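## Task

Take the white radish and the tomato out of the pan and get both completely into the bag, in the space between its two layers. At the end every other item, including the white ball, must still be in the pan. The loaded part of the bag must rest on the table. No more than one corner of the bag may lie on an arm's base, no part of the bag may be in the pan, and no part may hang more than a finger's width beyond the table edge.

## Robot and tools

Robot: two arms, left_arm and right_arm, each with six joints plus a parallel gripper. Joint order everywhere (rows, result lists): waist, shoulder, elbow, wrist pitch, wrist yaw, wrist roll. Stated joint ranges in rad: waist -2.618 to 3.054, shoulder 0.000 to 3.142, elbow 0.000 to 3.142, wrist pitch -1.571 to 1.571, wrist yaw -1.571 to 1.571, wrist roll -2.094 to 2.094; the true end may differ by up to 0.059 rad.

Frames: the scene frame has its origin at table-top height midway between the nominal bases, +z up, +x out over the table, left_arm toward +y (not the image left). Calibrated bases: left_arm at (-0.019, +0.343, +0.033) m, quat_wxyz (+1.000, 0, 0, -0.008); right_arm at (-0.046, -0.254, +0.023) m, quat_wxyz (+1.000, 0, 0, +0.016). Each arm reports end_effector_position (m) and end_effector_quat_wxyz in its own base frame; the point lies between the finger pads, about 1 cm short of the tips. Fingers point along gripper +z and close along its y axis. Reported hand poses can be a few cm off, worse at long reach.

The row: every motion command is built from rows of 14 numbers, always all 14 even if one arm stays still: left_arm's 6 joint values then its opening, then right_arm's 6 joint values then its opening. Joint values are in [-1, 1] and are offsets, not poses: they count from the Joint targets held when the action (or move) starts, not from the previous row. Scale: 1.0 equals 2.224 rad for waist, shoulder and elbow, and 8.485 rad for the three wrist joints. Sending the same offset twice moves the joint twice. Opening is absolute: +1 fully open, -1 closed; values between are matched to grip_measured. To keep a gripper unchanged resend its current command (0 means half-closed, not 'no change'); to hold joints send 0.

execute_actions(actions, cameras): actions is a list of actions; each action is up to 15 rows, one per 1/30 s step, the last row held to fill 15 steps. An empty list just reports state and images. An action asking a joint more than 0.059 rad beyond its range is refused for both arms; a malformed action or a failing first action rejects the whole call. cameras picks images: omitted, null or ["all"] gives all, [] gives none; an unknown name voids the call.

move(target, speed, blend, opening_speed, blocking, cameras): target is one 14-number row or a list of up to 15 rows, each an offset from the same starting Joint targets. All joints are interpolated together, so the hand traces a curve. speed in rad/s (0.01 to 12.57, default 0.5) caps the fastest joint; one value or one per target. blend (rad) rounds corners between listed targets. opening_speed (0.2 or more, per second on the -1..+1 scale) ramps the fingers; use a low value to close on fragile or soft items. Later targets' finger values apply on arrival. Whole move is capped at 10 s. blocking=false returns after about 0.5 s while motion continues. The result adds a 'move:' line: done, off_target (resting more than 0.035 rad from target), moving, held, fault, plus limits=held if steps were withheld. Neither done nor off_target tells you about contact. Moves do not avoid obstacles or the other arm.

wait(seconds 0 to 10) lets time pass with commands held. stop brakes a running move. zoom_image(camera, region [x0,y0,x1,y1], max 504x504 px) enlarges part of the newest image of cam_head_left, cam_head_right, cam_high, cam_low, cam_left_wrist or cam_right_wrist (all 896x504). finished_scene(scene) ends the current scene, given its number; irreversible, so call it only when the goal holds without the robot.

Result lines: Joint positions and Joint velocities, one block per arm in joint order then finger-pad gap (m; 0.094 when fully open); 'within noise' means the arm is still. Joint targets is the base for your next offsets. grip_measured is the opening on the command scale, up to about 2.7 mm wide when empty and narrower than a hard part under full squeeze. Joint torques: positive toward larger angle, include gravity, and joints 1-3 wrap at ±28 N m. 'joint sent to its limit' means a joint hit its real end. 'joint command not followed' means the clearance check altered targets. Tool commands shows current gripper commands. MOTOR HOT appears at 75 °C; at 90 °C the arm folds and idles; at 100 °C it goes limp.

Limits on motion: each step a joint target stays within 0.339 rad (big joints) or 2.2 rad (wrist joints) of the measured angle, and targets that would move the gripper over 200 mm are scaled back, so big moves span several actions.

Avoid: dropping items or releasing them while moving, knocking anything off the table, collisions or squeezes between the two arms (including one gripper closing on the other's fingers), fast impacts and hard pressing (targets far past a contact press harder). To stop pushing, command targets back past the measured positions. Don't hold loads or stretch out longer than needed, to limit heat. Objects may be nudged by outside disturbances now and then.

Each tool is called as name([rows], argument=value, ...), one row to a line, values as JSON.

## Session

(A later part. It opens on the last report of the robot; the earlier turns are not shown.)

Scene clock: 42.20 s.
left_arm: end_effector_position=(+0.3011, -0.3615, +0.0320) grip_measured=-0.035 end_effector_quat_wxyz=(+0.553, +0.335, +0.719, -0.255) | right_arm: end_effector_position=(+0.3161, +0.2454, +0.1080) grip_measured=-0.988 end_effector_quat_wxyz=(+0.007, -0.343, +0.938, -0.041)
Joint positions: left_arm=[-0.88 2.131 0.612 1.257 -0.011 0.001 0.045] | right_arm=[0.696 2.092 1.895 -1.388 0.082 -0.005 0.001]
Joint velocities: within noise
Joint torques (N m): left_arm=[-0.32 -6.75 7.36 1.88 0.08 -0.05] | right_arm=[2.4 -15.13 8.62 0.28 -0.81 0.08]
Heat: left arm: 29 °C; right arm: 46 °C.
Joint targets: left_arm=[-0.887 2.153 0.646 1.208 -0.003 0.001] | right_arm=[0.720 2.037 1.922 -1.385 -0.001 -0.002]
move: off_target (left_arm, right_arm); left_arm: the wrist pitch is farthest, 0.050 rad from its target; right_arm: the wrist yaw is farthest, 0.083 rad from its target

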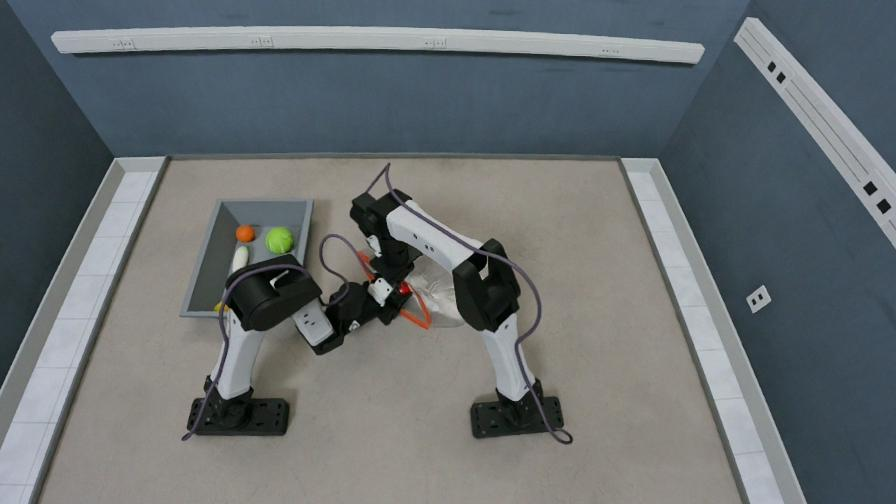

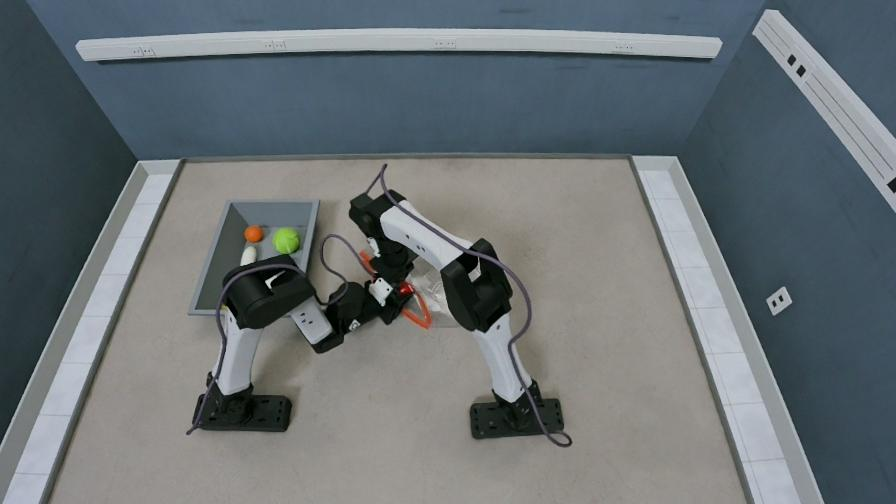

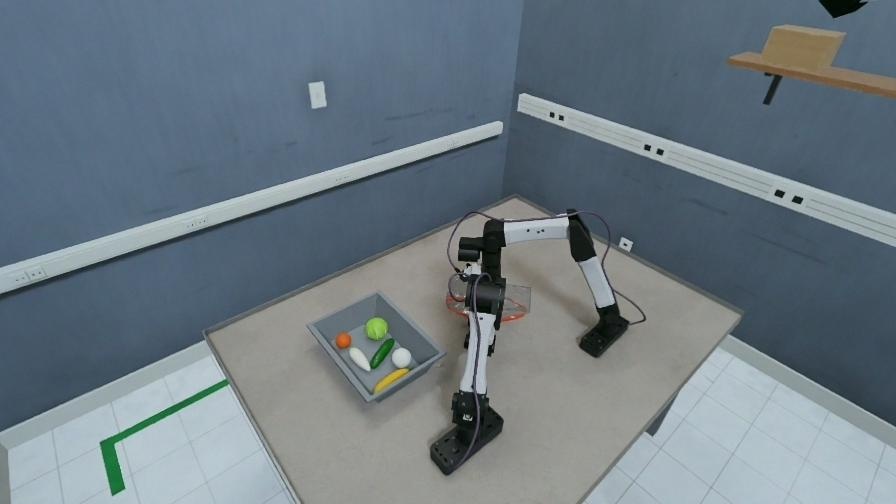

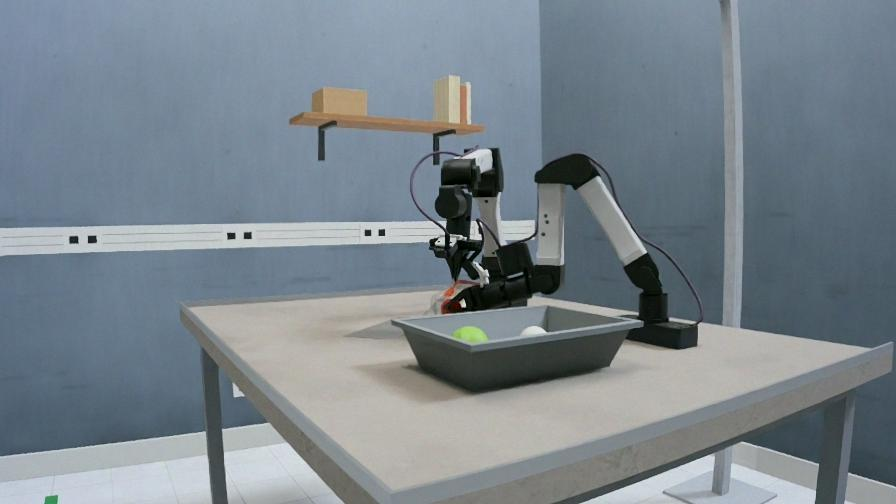

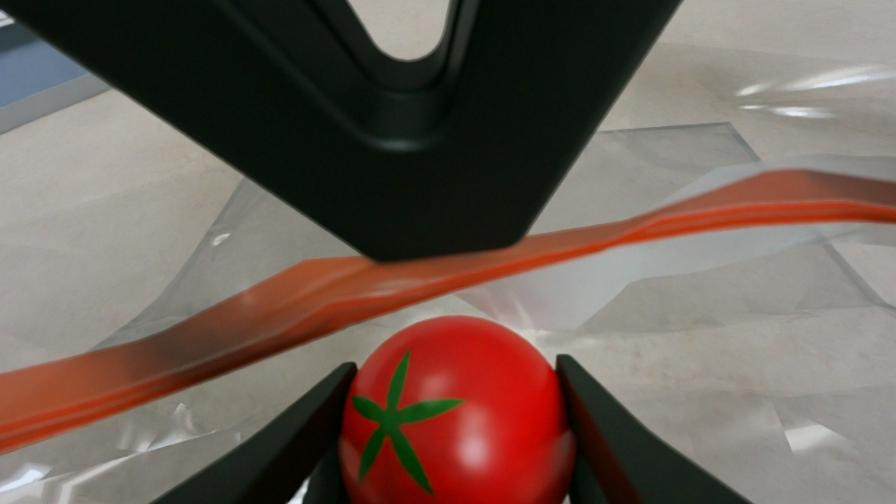

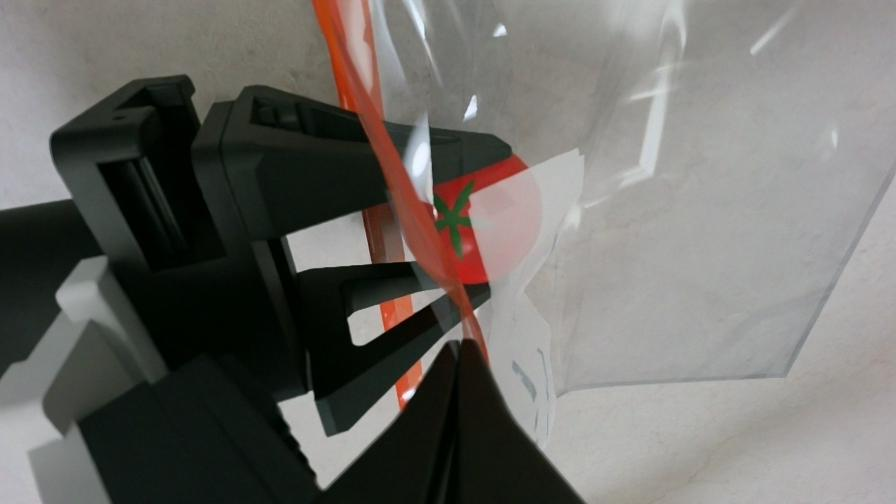

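move([
  [0,0.022,-0.034,0.0145,0,0,-0.1,0,0,0,0,0,0,-1],
  [0,0.022,-0.034,0.0145,0,0,-0.1,0,-0.025,0.012,-0.009,0,0,-1],
], speed=0.15, cameras=["cam_left_wrist","cam_right_wrist","cam_low"])

zoom_image(camera="cam_low", region=[380, 200, 560, 320])

Scene clock: 44.53 s.
left_arm: end_effector_position=(+0.2930, -0.3537, +0.0149) grip_measured=-0.035 end_effector_quat_wxyz=(+0.546, +0.339, +0.723, -0.253) | right_arm: end_effector_position=(+0.2956, +0.2535, +0.1386) grip_measured=-0.988 end_effector_quat_wxyz=(+0.007, -0.351, +0.936, -0.002)
Joint positions: left_arm=[-0.883 2.184 0.576 1.329 -0.01 0.001 0.045] | right_arm=[0.713 2.028 1.924 -1.454 0.009 -0.005 0.001]
Joint velocities: within noise
Joint torques (N m): left_arm=[-0.1 -6.97 2.96 2.45 0.09 -0.06] | right_arm=[0.54 -13.94 8.38 0.27 -0.15 0.09]
Heat: left arm: 29 °C; right arm: 47 °C.
Joint targets: left_arm=[-0.887 2.202 0.571 1.331 -0.003 0.001] | right_arm=[0.720 1.981 1.949 -1.461 -0.001 -0.001]
move: off_target (right_arm); right_arm: the shoulder is farthest, 0.047 rad from its target
Images, in order (width x height): cam_low 896x504, cam_left_wrist 896x504, cam_right_wrist 896x504.

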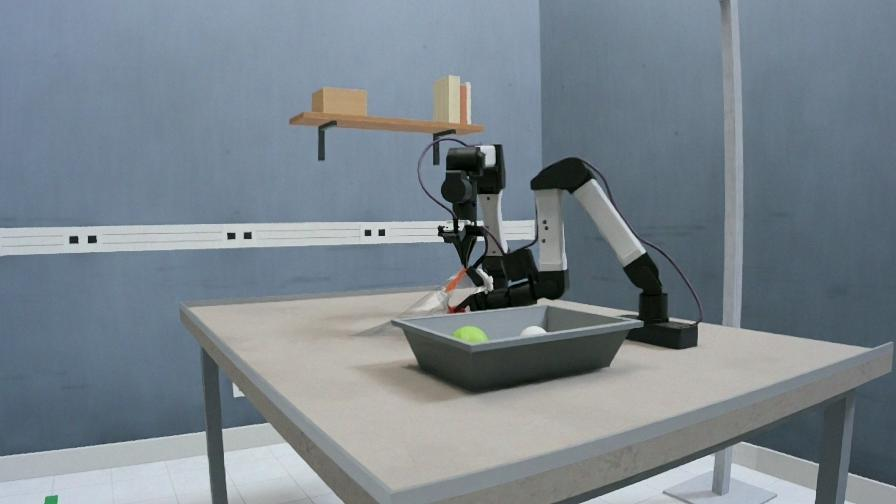

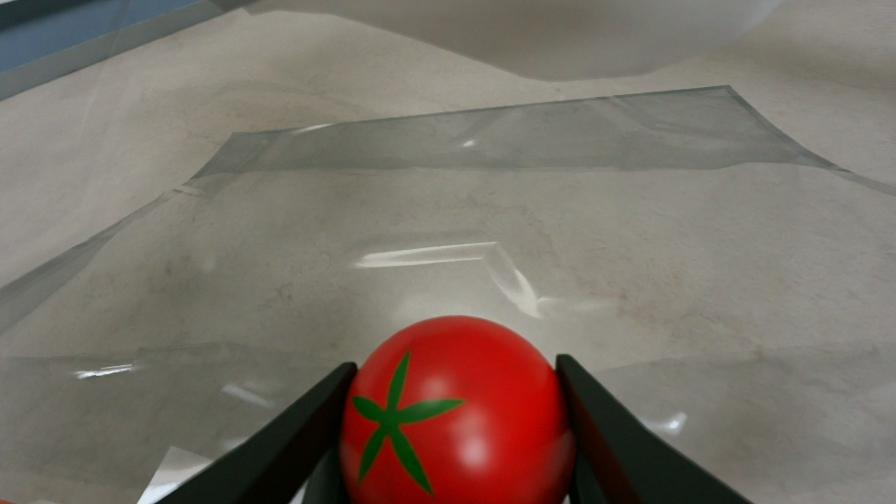

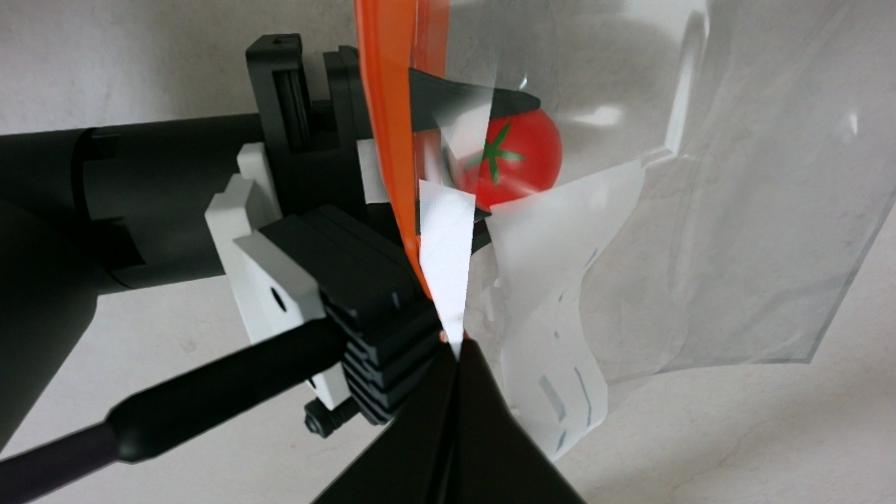

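Scaled by 2.800 from the camera's 896x504 image, which has a finer 1280x720 frame.

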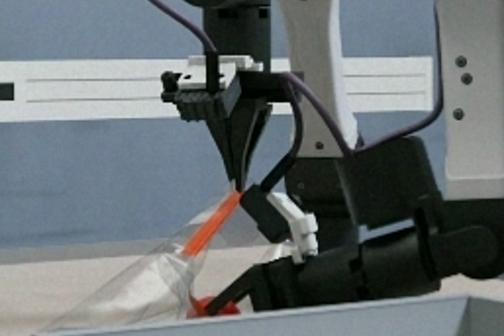

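move([
  [0,0.041,0.007,0.009,0,0,-0.1,0,0,0,0,0,0,-1],
  [0,0.041,0.007,0.009,0,0,0.45,0,0,0,0,0,0,-1],
], speed=0.12, opening_speed=0.4, cameras=["cam_left_wrist","cam_right_wrist","cam_low"])

Scene clock: 47.63 s.
left_arm: end_effector_position=(+0.2909, -0.3512, -0.0021) grip_measured=+0.448 end_effector_quat_wxyz=(+0.548, +0.338, +0.722, -0.254) | right_arm: end_effector_position=(+0.2953, +0.2535, +0.1386) grip_measured=-0.988 end_effector_quat_wxyz=(+0.007, -0.351, +0.936, -0.002)
Joint positions: left_arm=[-0.883 2.274 0.576 1.425 -0.01 0.001 0.068] | right_arm=[0.713 2.028 1.924 -1.455 0.009 -0.005 0.001]
Joint velocities: within noise
Joint torques (N m): left_arm=[-0.1 -7.05 3.84 2.23 0.08 -0.05] | right_arm=[0.66 -13.93 8.4 0.25 -0.1 0.09]
Heat: left arm: 30 °C; right arm: 48 °C.
Joint targets: left_arm=[-0.887 2.293 0.587 1.407 -0.003 0.001] | right_arm=[0.720 1.981 1.949 -1.461 -0.001 -0.001]
move: off_target (right_arm); right_arm: the shoulder is farthest, 0.047 rad from its target
Images, in order (width x height): cam_low 896x504, cam_left_wrist 896x504, cam_right_wrist 896x504.

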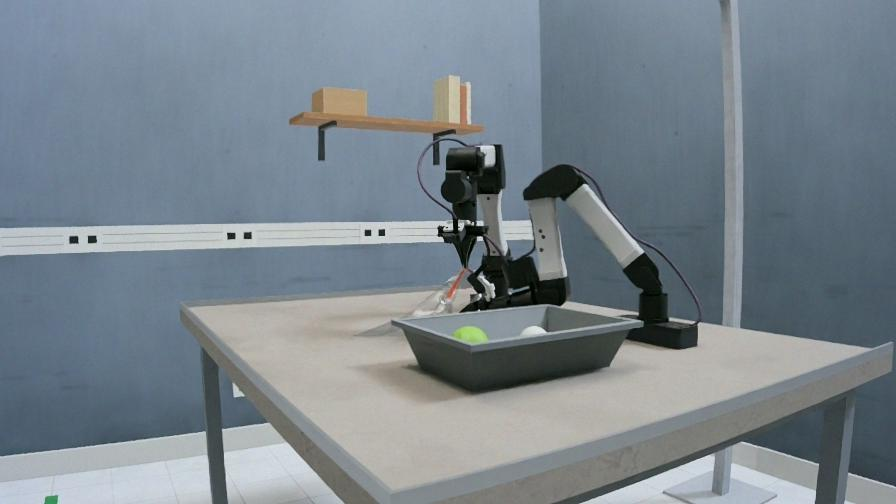

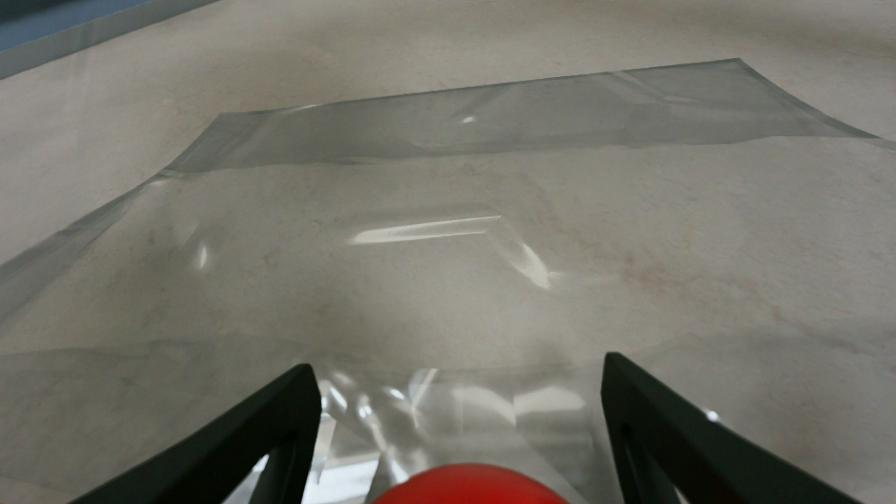

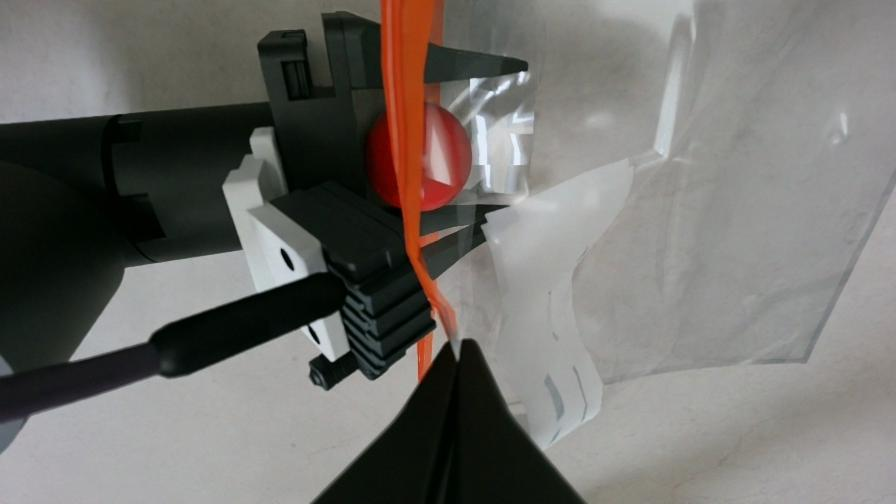

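move(target=[0,0.002,0.111,-0.0285,0,0,0.45,0,0,0,0,0,0,-1], speed=0.12, cameras=["cam_left_wrist","cam_right_wrist","cam_low"])

Scene clock: 50.63 s.
left_arm: end_effector_position=(+0.3285, -0.3969, +0.0118) grip_measured=+0.448 end_effector_quat_wxyz=(+0.548, +0.338, +0.722, -0.254) | right_arm: end_effector_position=(+0.2953, +0.2535, +0.1386) grip_measured=-0.988 end_effector_quat_wxyz=(+0.007, -0.351, +0.936, -0.002)
Joint positions: left_arm=[-0.883 2.274 0.819 1.182 -0.01 0.001 0.068] | right_arm=[0.713 2.028 1.924 -1.455 0.009 -0.005 0.001]
Joint velocities: within noise
Joint torques (N m): left_arm=[-0.13 -8.08 5.83 2.23 0.09 -0.05] | right_arm=[0.66 -13.93 8.38 0.25 -0.11 0.08]
Heat: left arm: 30 °C; right arm: 48 °C.
Joint targets: left_arm=[-0.887 2.297 0.833 1.166 -0.003 0.001] | right_arm=[0.720 1.981 1.949 -1.461 -0.001 -0.001]
move: off_target (right_arm); right_arm: the shoulder is farthest, 0.047 rad from its target
Images, in order (width x height): cam_low 896x504, cam_left_wrist 896x504, cam_right_wrist 896x504.

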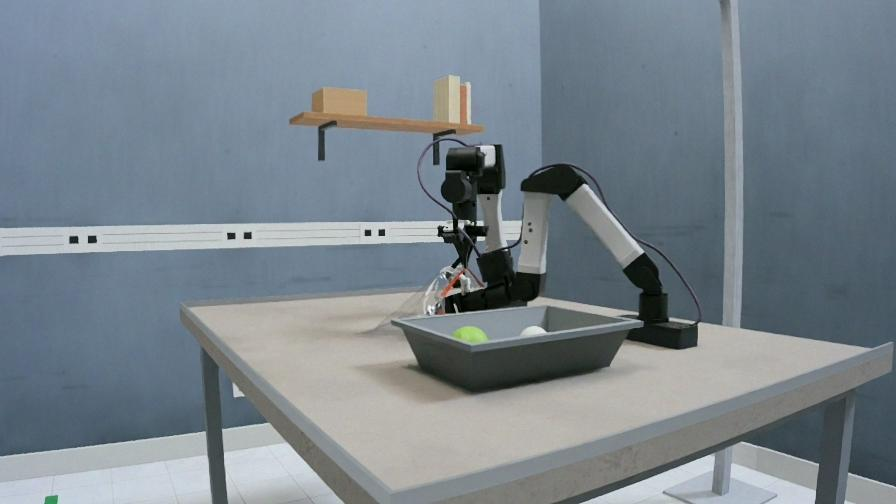

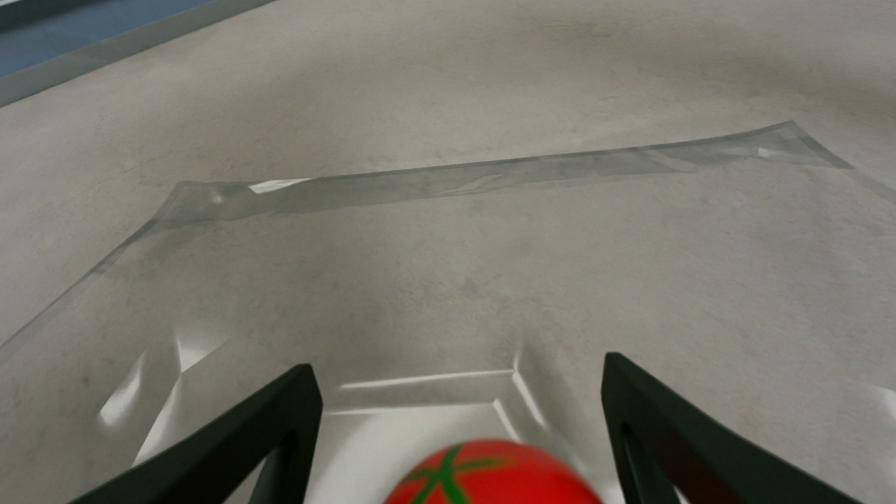

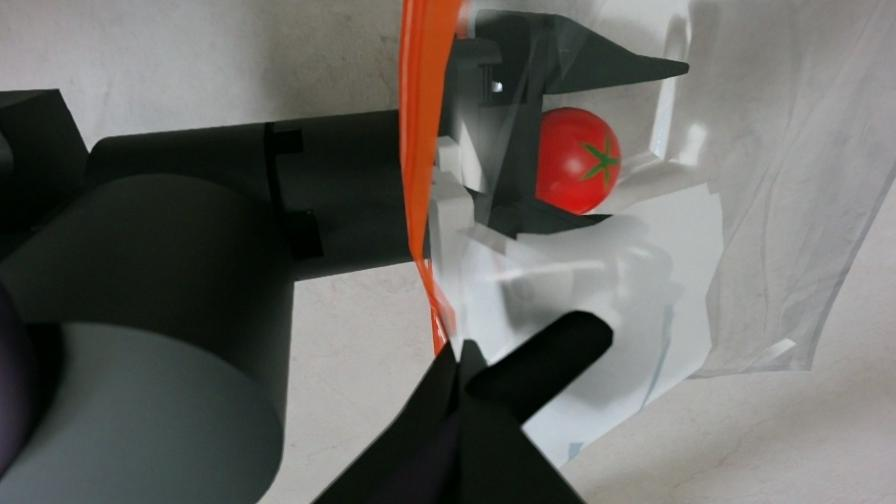

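move([
  [0,-0.002,-0.111,0.0285,0,0,0.45,0,0,0,0,0,0,-1],
  [0,-0.155,-0.252,0.025,0,0,0.45,0,0,0,0,0,0,-1],
  [0,-0.609,-0.205,-0.124,0,0,0.45,0,0,0,0,0,0,-1],
], speed=[0.15,0.3,0.8], blend=0.05, cameras=["cam_left_wrist","cam_right_wrist","cam_low"])

Scene clock: 56.33 s.
left_arm: end_effector_position=(+0.2065, -0.2484, +0.1311) grip_measured=+0.448 end_effector_quat_wxyz=(+0.478, +0.361, +0.770, -0.221) | right_arm: end_effector_position=(+0.2952, +0.2536, +0.1386) grip_measured=-0.988 end_effector_quat_wxyz=(+0.006, -0.351, +0.936, -0.002)
Joint positions: left_arm=[-0.883 0.95 0.356 0.131 -0.01 0.001 0.068] | right_arm=[0.713 2.028 1.924 -1.455 0.008 -0.005 0.001]
Joint velocities: within noise
Joint torques (N m): left_arm=[-0.13 -2.47 10.37 2.11 0.08 -0.05] | right_arm=[0.68 -13.94 8.38 0.25 -0.11 0.09]
Heat: left arm: 31 °C; right arm: 49 °C.
Joint targets: left_arm=[-0.887 0.943 0.377 0.114 -0.003 0.001] | right_arm=[0.720 1.981 1.949 -1.461 -0.001 -0.001]
move: off_target (right_arm); right_arm: the shoulder is farthest, 0.047 rad from its target
Images, in order (width x height): cam_low 896x504, cam_left_wrist 896x504, cam_right_wrist 896x504.

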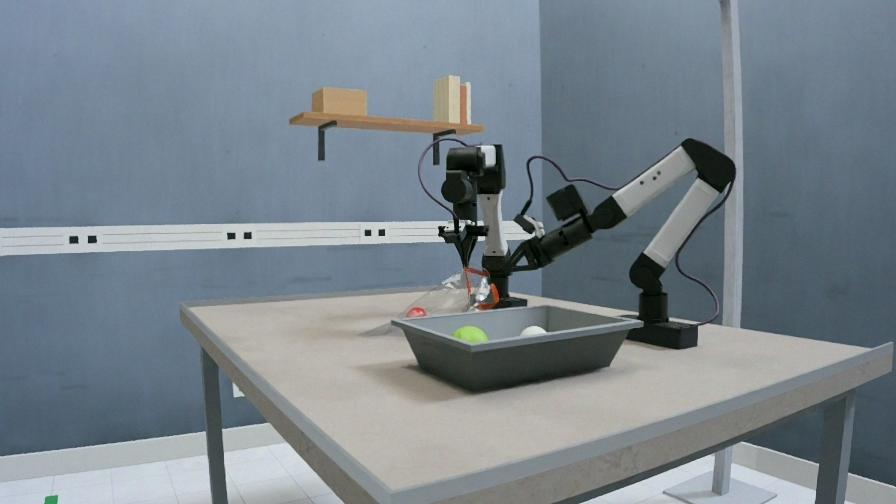

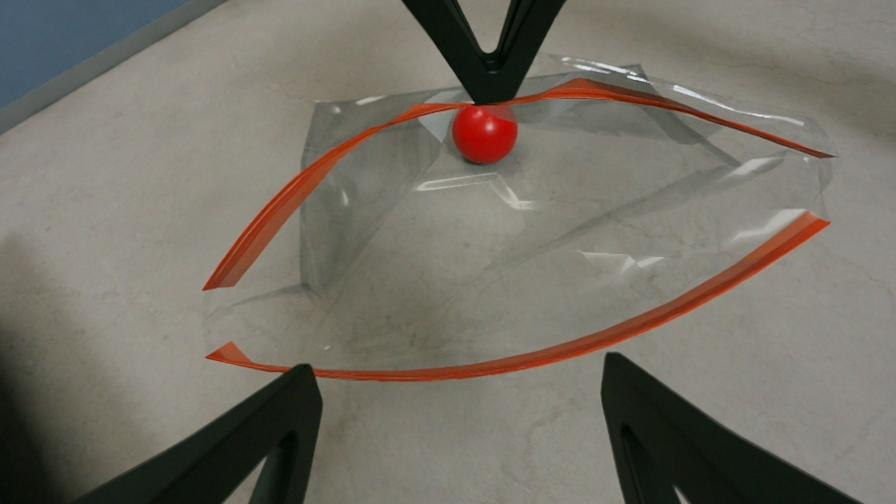

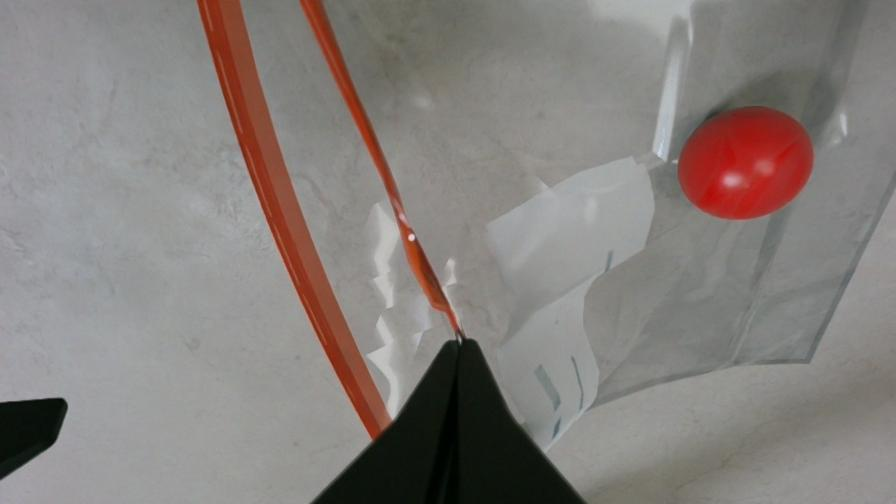

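move(target=[0.47,0.514,0.71,-0.169,0,0,0.2,0,0,0,0,0,0,-1], speed=0.8, cameras=["cam_left_wrist","cam_low"])

Scene clock: 67.60 s.
left_arm: end_effector_position=(+0.4226, +0.0716, +0.1287) grip_measured=+0.202 end_effector_quat_wxyz=(+0.064, -0.082, +0.995, +0.010) | right_arm: end_effector_position=(+0.2952, +0.2536, +0.1386) grip_measured=-0.988 end_effector_quat_wxyz=(+0.006, -0.351, +0.936, -0.002)
Joint positions: left_arm=[0.164 2.068 1.935 -1.308 -0.009 0.001 0.056] | right_arm=[0.713 2.028 1.924 -1.455 0.007 -0.005 0.001]
Joint velocities: within noise
Joint torques (N m): left_arm=[-0.27 -9.25 9.29 0.55 0.07 -0.04] | right_arm=[0.66 -13.93 8.38 0.25 -0.11 0.09]
Heat: left arm: 31 °C; right arm: 51 °C.
Joint targets: left_arm=[0.158 2.086 1.956 -1.321 -0.003 0.001] | right_arm=[0.720 1.981 1.949 -1.461 -0.001 -0.001]
move: off_target (right_arm); right_arm: the shoulder is farthest, 0.047 rad from its target
Images, in order (width x height): cam_low 896x504, cam_left_wrist 896x504.

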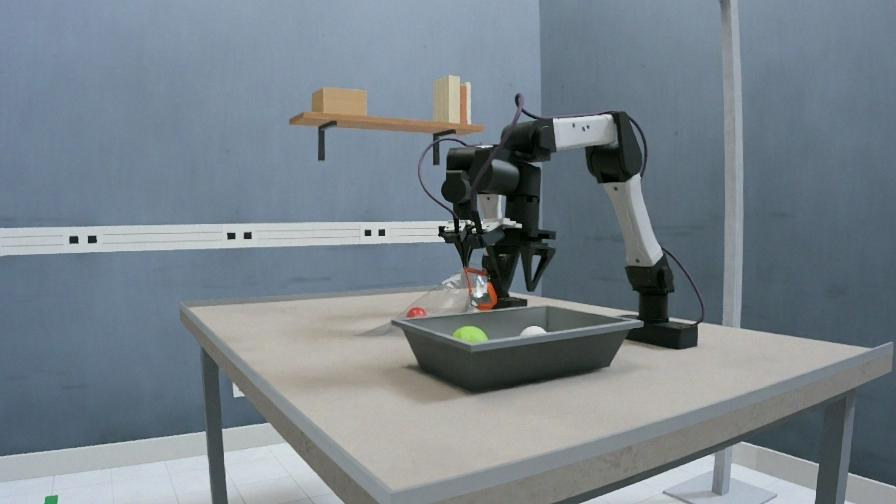

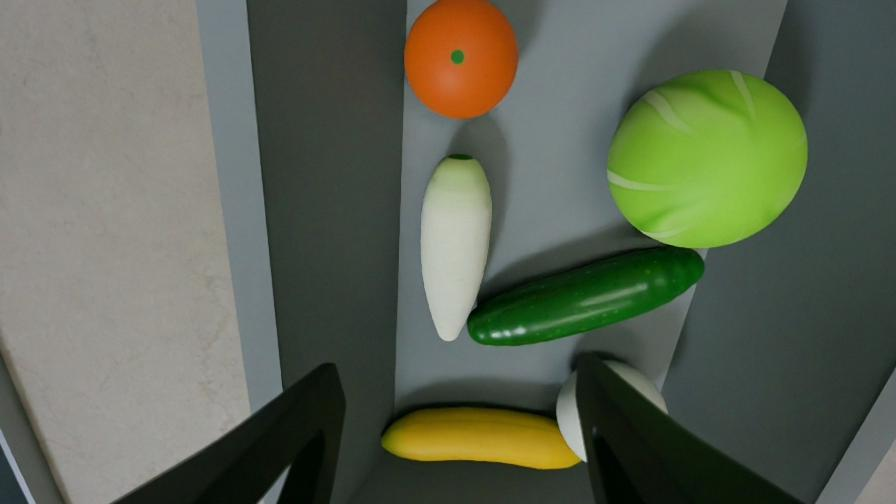

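move([
  [0,0.0495,-0.1486,0.046,0,0,0.2,0,0,0,0,0,0,-1],
  [0,0.0495,-0.1486,0.046,0,0,-0.38,0,0,0,0,0,0,-1],
], speed=0.25, opening_speed=0.3, cameras=["cam_left_wrist"])

Scene clock: 72.43 s.
left_arm: end_effector_position=(+0.4275, +0.0725, +0.0105) grip_measured=-0.377 end_effector_quat_wxyz=(+0.045, -0.082, +0.996, +0.008) | right_arm: end_effector_position=(+0.2952, +0.2536, +0.1386) grip_measured=-0.988 end_effector_quat_wxyz=(+0.006, -0.351, +0.936, -0.002)
Joint positions: left_arm=[0.164 2.178 1.635 -0.938 -0.009 0.001 0.029] | right_arm=[0.713 2.028 1.924 -1.455 0.007 -0.005 0.001]
Joint velocities: within noise
Joint torques (N m): left_arm=[-0.25 -9.77 5.9 0.71 0.06 -0.04] | right_arm=[0.68 -13.93 8.39 0.25 -0.11 0.09]
Heat: left arm: 30 °C; right arm: 52 °C.
Joint targets: left_arm=[0.158 2.196 1.626 -0.930 -0.003 0.001] | right_arm=[0.720 1.981 1.949 -1.461 -0.001 -0.001]
move: off_target (right_arm); right_arm: the shoulder is farthest, 0.047 rad from its target
Images, in order (width x height): cam_left_wrist 896x504.

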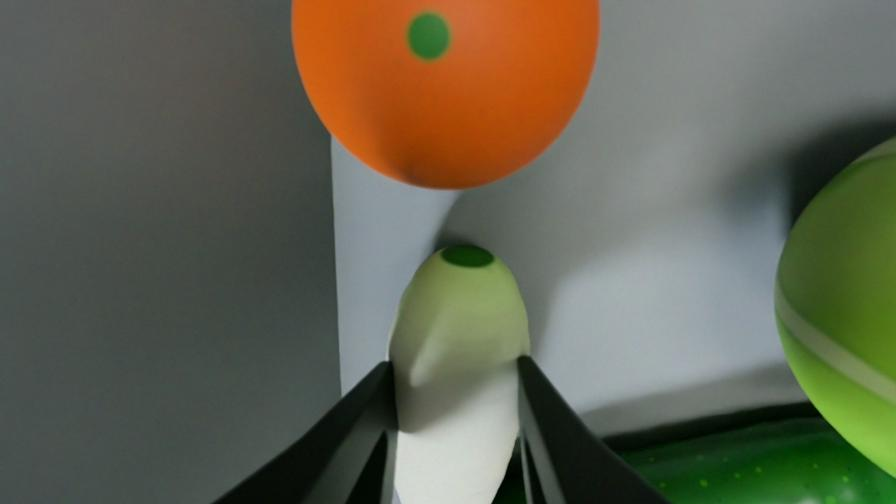

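move([
  [0,0,0,0,0,0,0.15,0,0,0,0,0,0,-1],
  [0,-0.0095,-0.046,0.0097,0,0,0.15,0,0,0,0,0,0,-1],
  [0,-0.0095,-0.046,0.0097,0,0,-0.4,0,0,0,0,0,0,-1],
], speed=0.15, opening_speed=0.4, cameras=["cam_left_wrist"])

Scene clock: 77.07 s.
left_arm: end_effector_position=(+0.4148, +0.0704, -0.0132) grip_measured=-0.344 end_effector_quat_wxyz=(+0.036, -0.082, +0.996, +0.008) | right_arm: end_effector_position=(+0.2952, +0.2536, +0.1386) grip_measured=-0.988 end_effector_quat_wxyz=(+0.006, -0.351, +0.936, -0.002)
Joint positions: left_arm=[0.164 2.178 1.537 -0.857 -0.009 0.001 0.031] | right_arm=[0.713 2.028 1.924 -1.455 0.007 -0.005 0.001]
Joint velocities: within noise
Joint torques (N m): left_arm=[-0.23 -11.25 5.31 0.69 0.06 -0.04] | right_arm=[0.69 -13.91 8.38 0.25 -0.11 0.09]
Heat: left arm: 31 °C; right arm: 52 °C.
Joint targets: left_arm=[0.158 2.175 1.524 -0.848 -0.003 0.001] | right_arm=[0.720 1.981 1.949 -1.461 -0.001 -0.001]
move: off_target (right_arm); right_arm: the shoulder is farthest, 0.047 rad from its target
Images, in order (width x height): cam_left_wrist 896x504.

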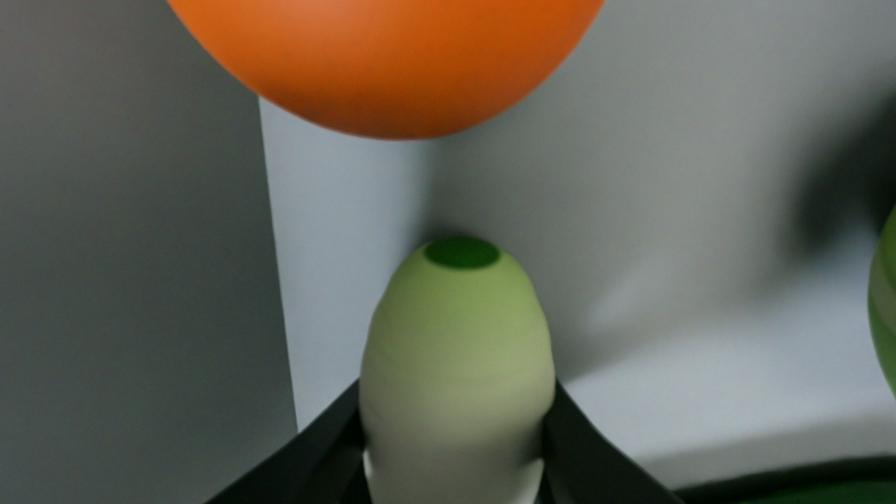

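move([
  [0,-0.097,0.236,-0.0755,0,0,-0.42,0,0,0,0,0,0,-1],
  [-0.47,-0.554,-0.516,0.113,0,0.185,-0.42,0,0,0,0,0,0,-1],
], speed=[0.3,0.7])

zoom_image(camera="cam_low", region=[340, 180, 660, 340])

Scene clock: 82.97 s.
left_arm: end_effector_position=(+0.2085, -0.2504, +0.1368) grip_measured=-0.353 end_effector_quat_wxyz=(+0.493, +0.799, +0.295, +0.177) | right_arm: end_effector_position=(+0.2952, +0.2536, +0.1386) grip_measured=-0.988 end_effector_quat_wxyz=(+0.006, -0.351, +0.936, -0.002)
Joint positions: left_arm=[-0.881 0.956 0.386 0.103 -0.009 1.557 0.03] | right_arm=[0.713 2.028 1.924 -1.455 0.007 -0.005 0.001]
Joint velocities: within noise
Joint torques (N m): left_arm=[-0.31 -2.96 7.34 2.41 0.1 0.03] | right_arm=[0.66 -13.91 8.39 0.25 -0.1 0.09]
Heat: left arm: 32 °C; right arm: 53 °C.
Joint targets: left_arm=[-0.887 0.943 0.376 0.111 -0.003 1.570] | right_arm=[0.720 1.981 1.949 -1.461 -0.001 -0.001]
move: off_target (right_arm); right_arm: the shoulder is farthest, 0.047 rad from its target

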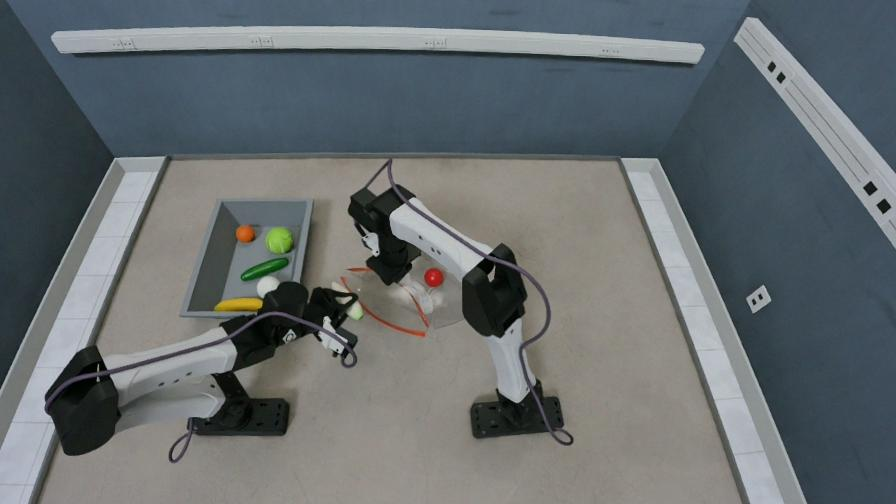

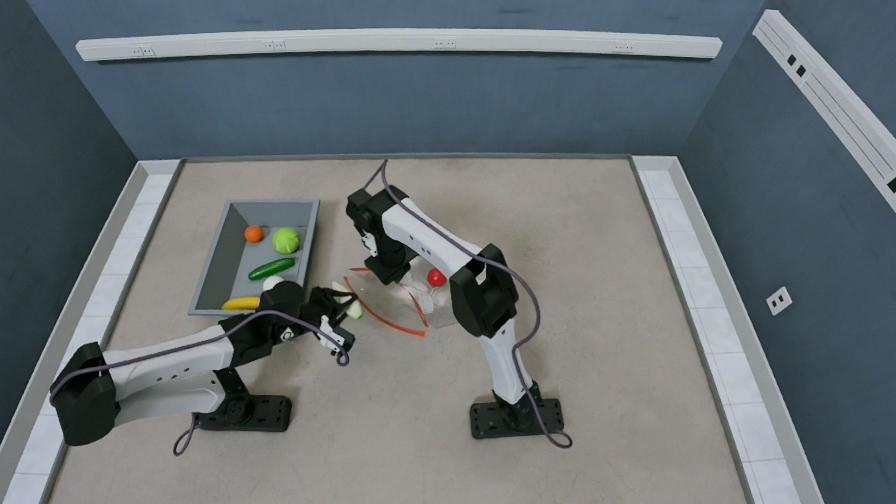

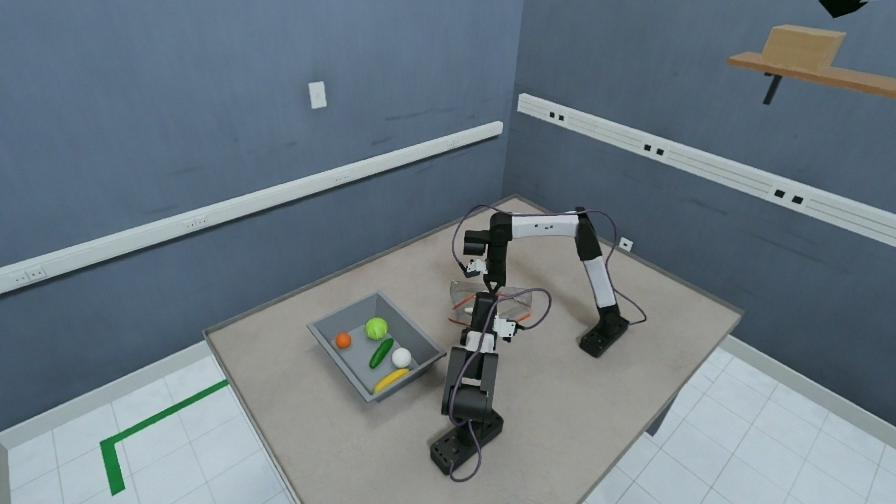

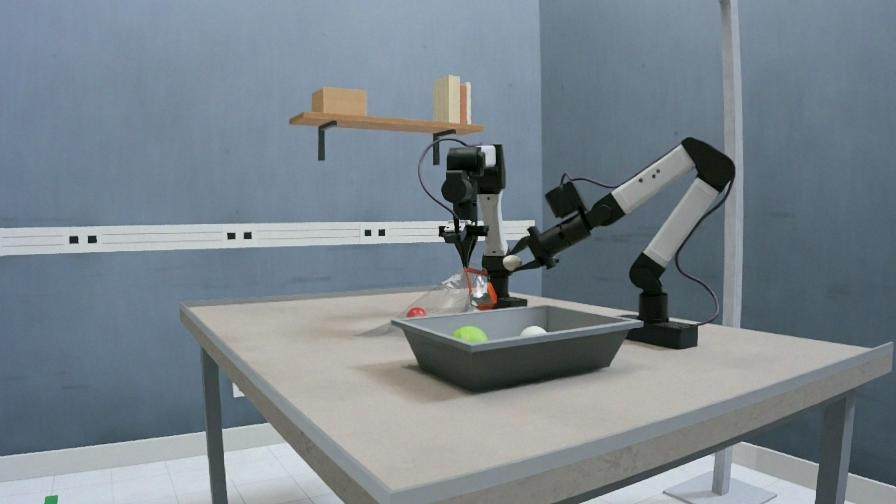

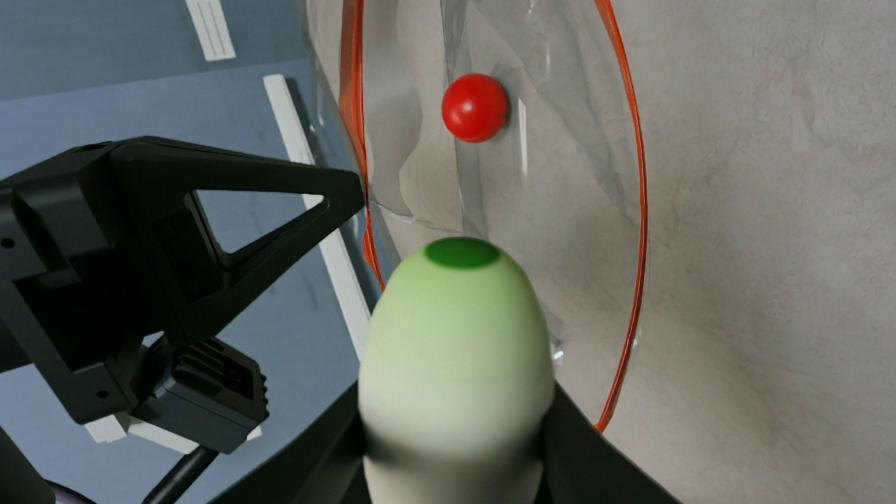

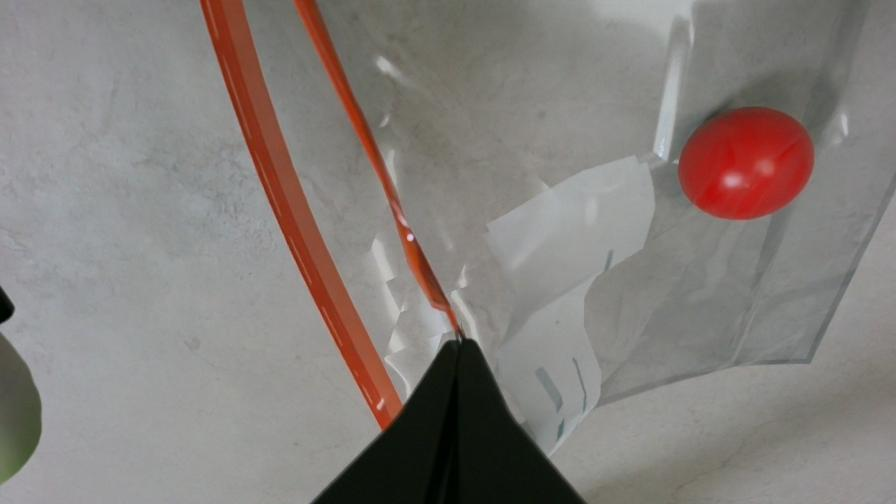

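Scaled by 1.575 from the camera's 896x504 image, which has a finer 1280x720 frame.

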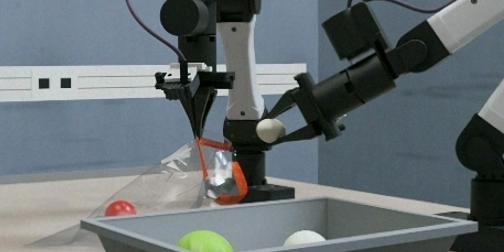

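move([
  [0,0.403,-0.046,0.136,0,0,-0.42,0,0,0,0,0,0,-1],
  [0,0.527,0.102,0.13,0,0,-0.42,0,0,0,0,0,0,-1],
], speed=[0.5,0.15], blend=0.05, cameras=["cam_left_wrist","cam_right_wrist","cam_low"])

zoom_image(camera="cam_low", region=[340, 180, 660, 340])

Scene clock: 88.27 s.
left_arm: end_effector_position=(+0.2964, -0.3570, +0.0331) grip_measured=-0.353 end_effector_quat_wxyz=(+0.566, +0.749, +0.277, +0.203) | right_arm: end_effector_position=(+0.2952, +0.2536, +0.1386) grip_measured=-0.988 end_effector_quat_wxyz=(+0.006, -0.351, +0.936, -0.002)
Joint positions: left_arm=[-0.881 2.097 0.588 1.229 -0.009 1.559 0.03] | right_arm=[0.713 2.028 1.924 -1.455 0.007 -0.005 0.001]
Joint velocities: within noise
Joint torques (N m): left_arm=[-0.23 -6.83 5.49 2.23 0.08 0.01] | right_arm=[0.68 -13.91 8.4 0.26 -0.1 0.09]
Heat: left arm: 31 °C; right arm: 54 °C.
Joint targets: left_arm=[-0.887 2.115 0.603 1.214 -0.003 1.571] | right_arm=[0.720 1.981 1.949 -1.461 -0.001 -0.001]
move: off_target (right_arm); right_arm: the shoulder is farthest, 0.047 rad from its target
Images, in order (width x height): cam_low 896x504, cam_left_wrist 896x504, cam_right_wrist 896x504.

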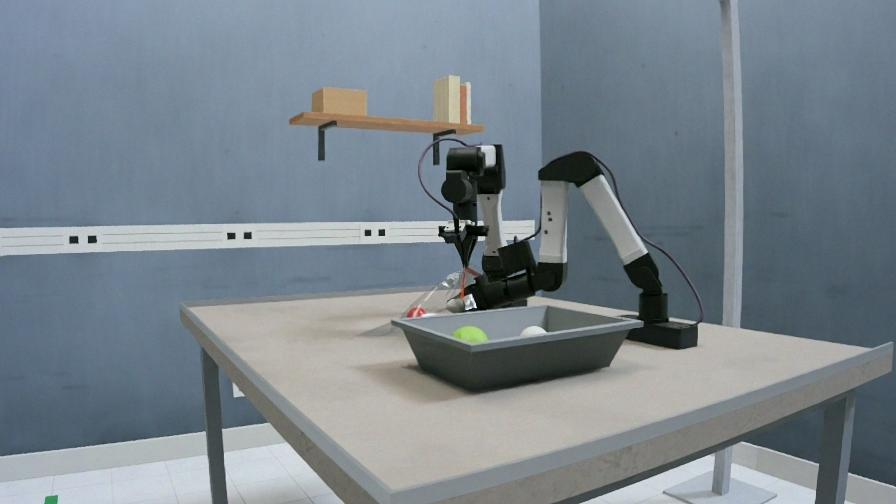

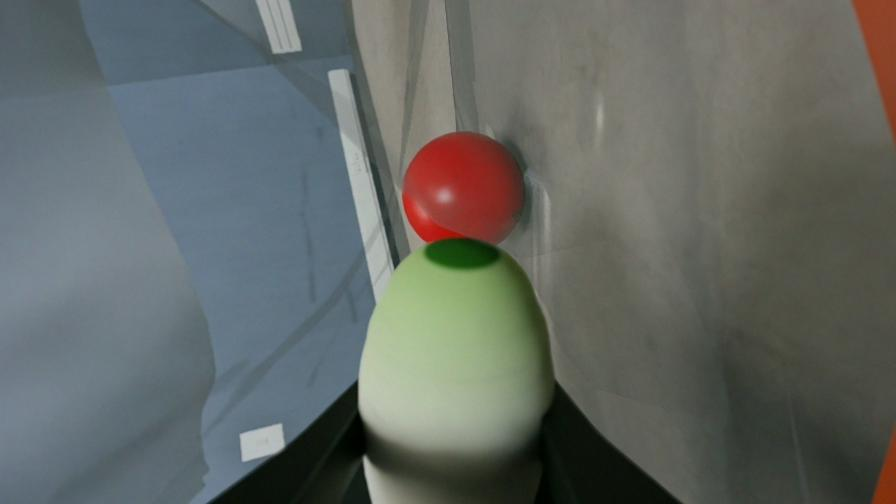

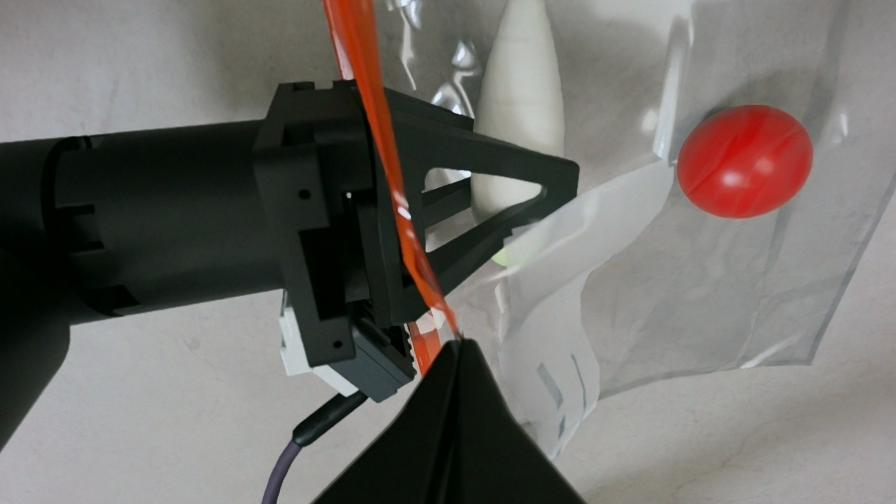

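Scaled by 1.575 from the camera's 896x504 image, which has a finer 1280x720 frame.

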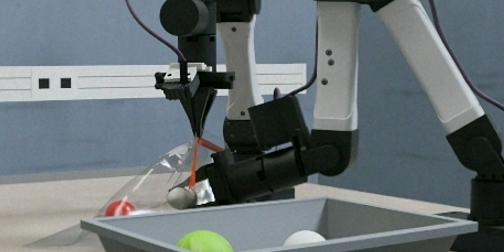

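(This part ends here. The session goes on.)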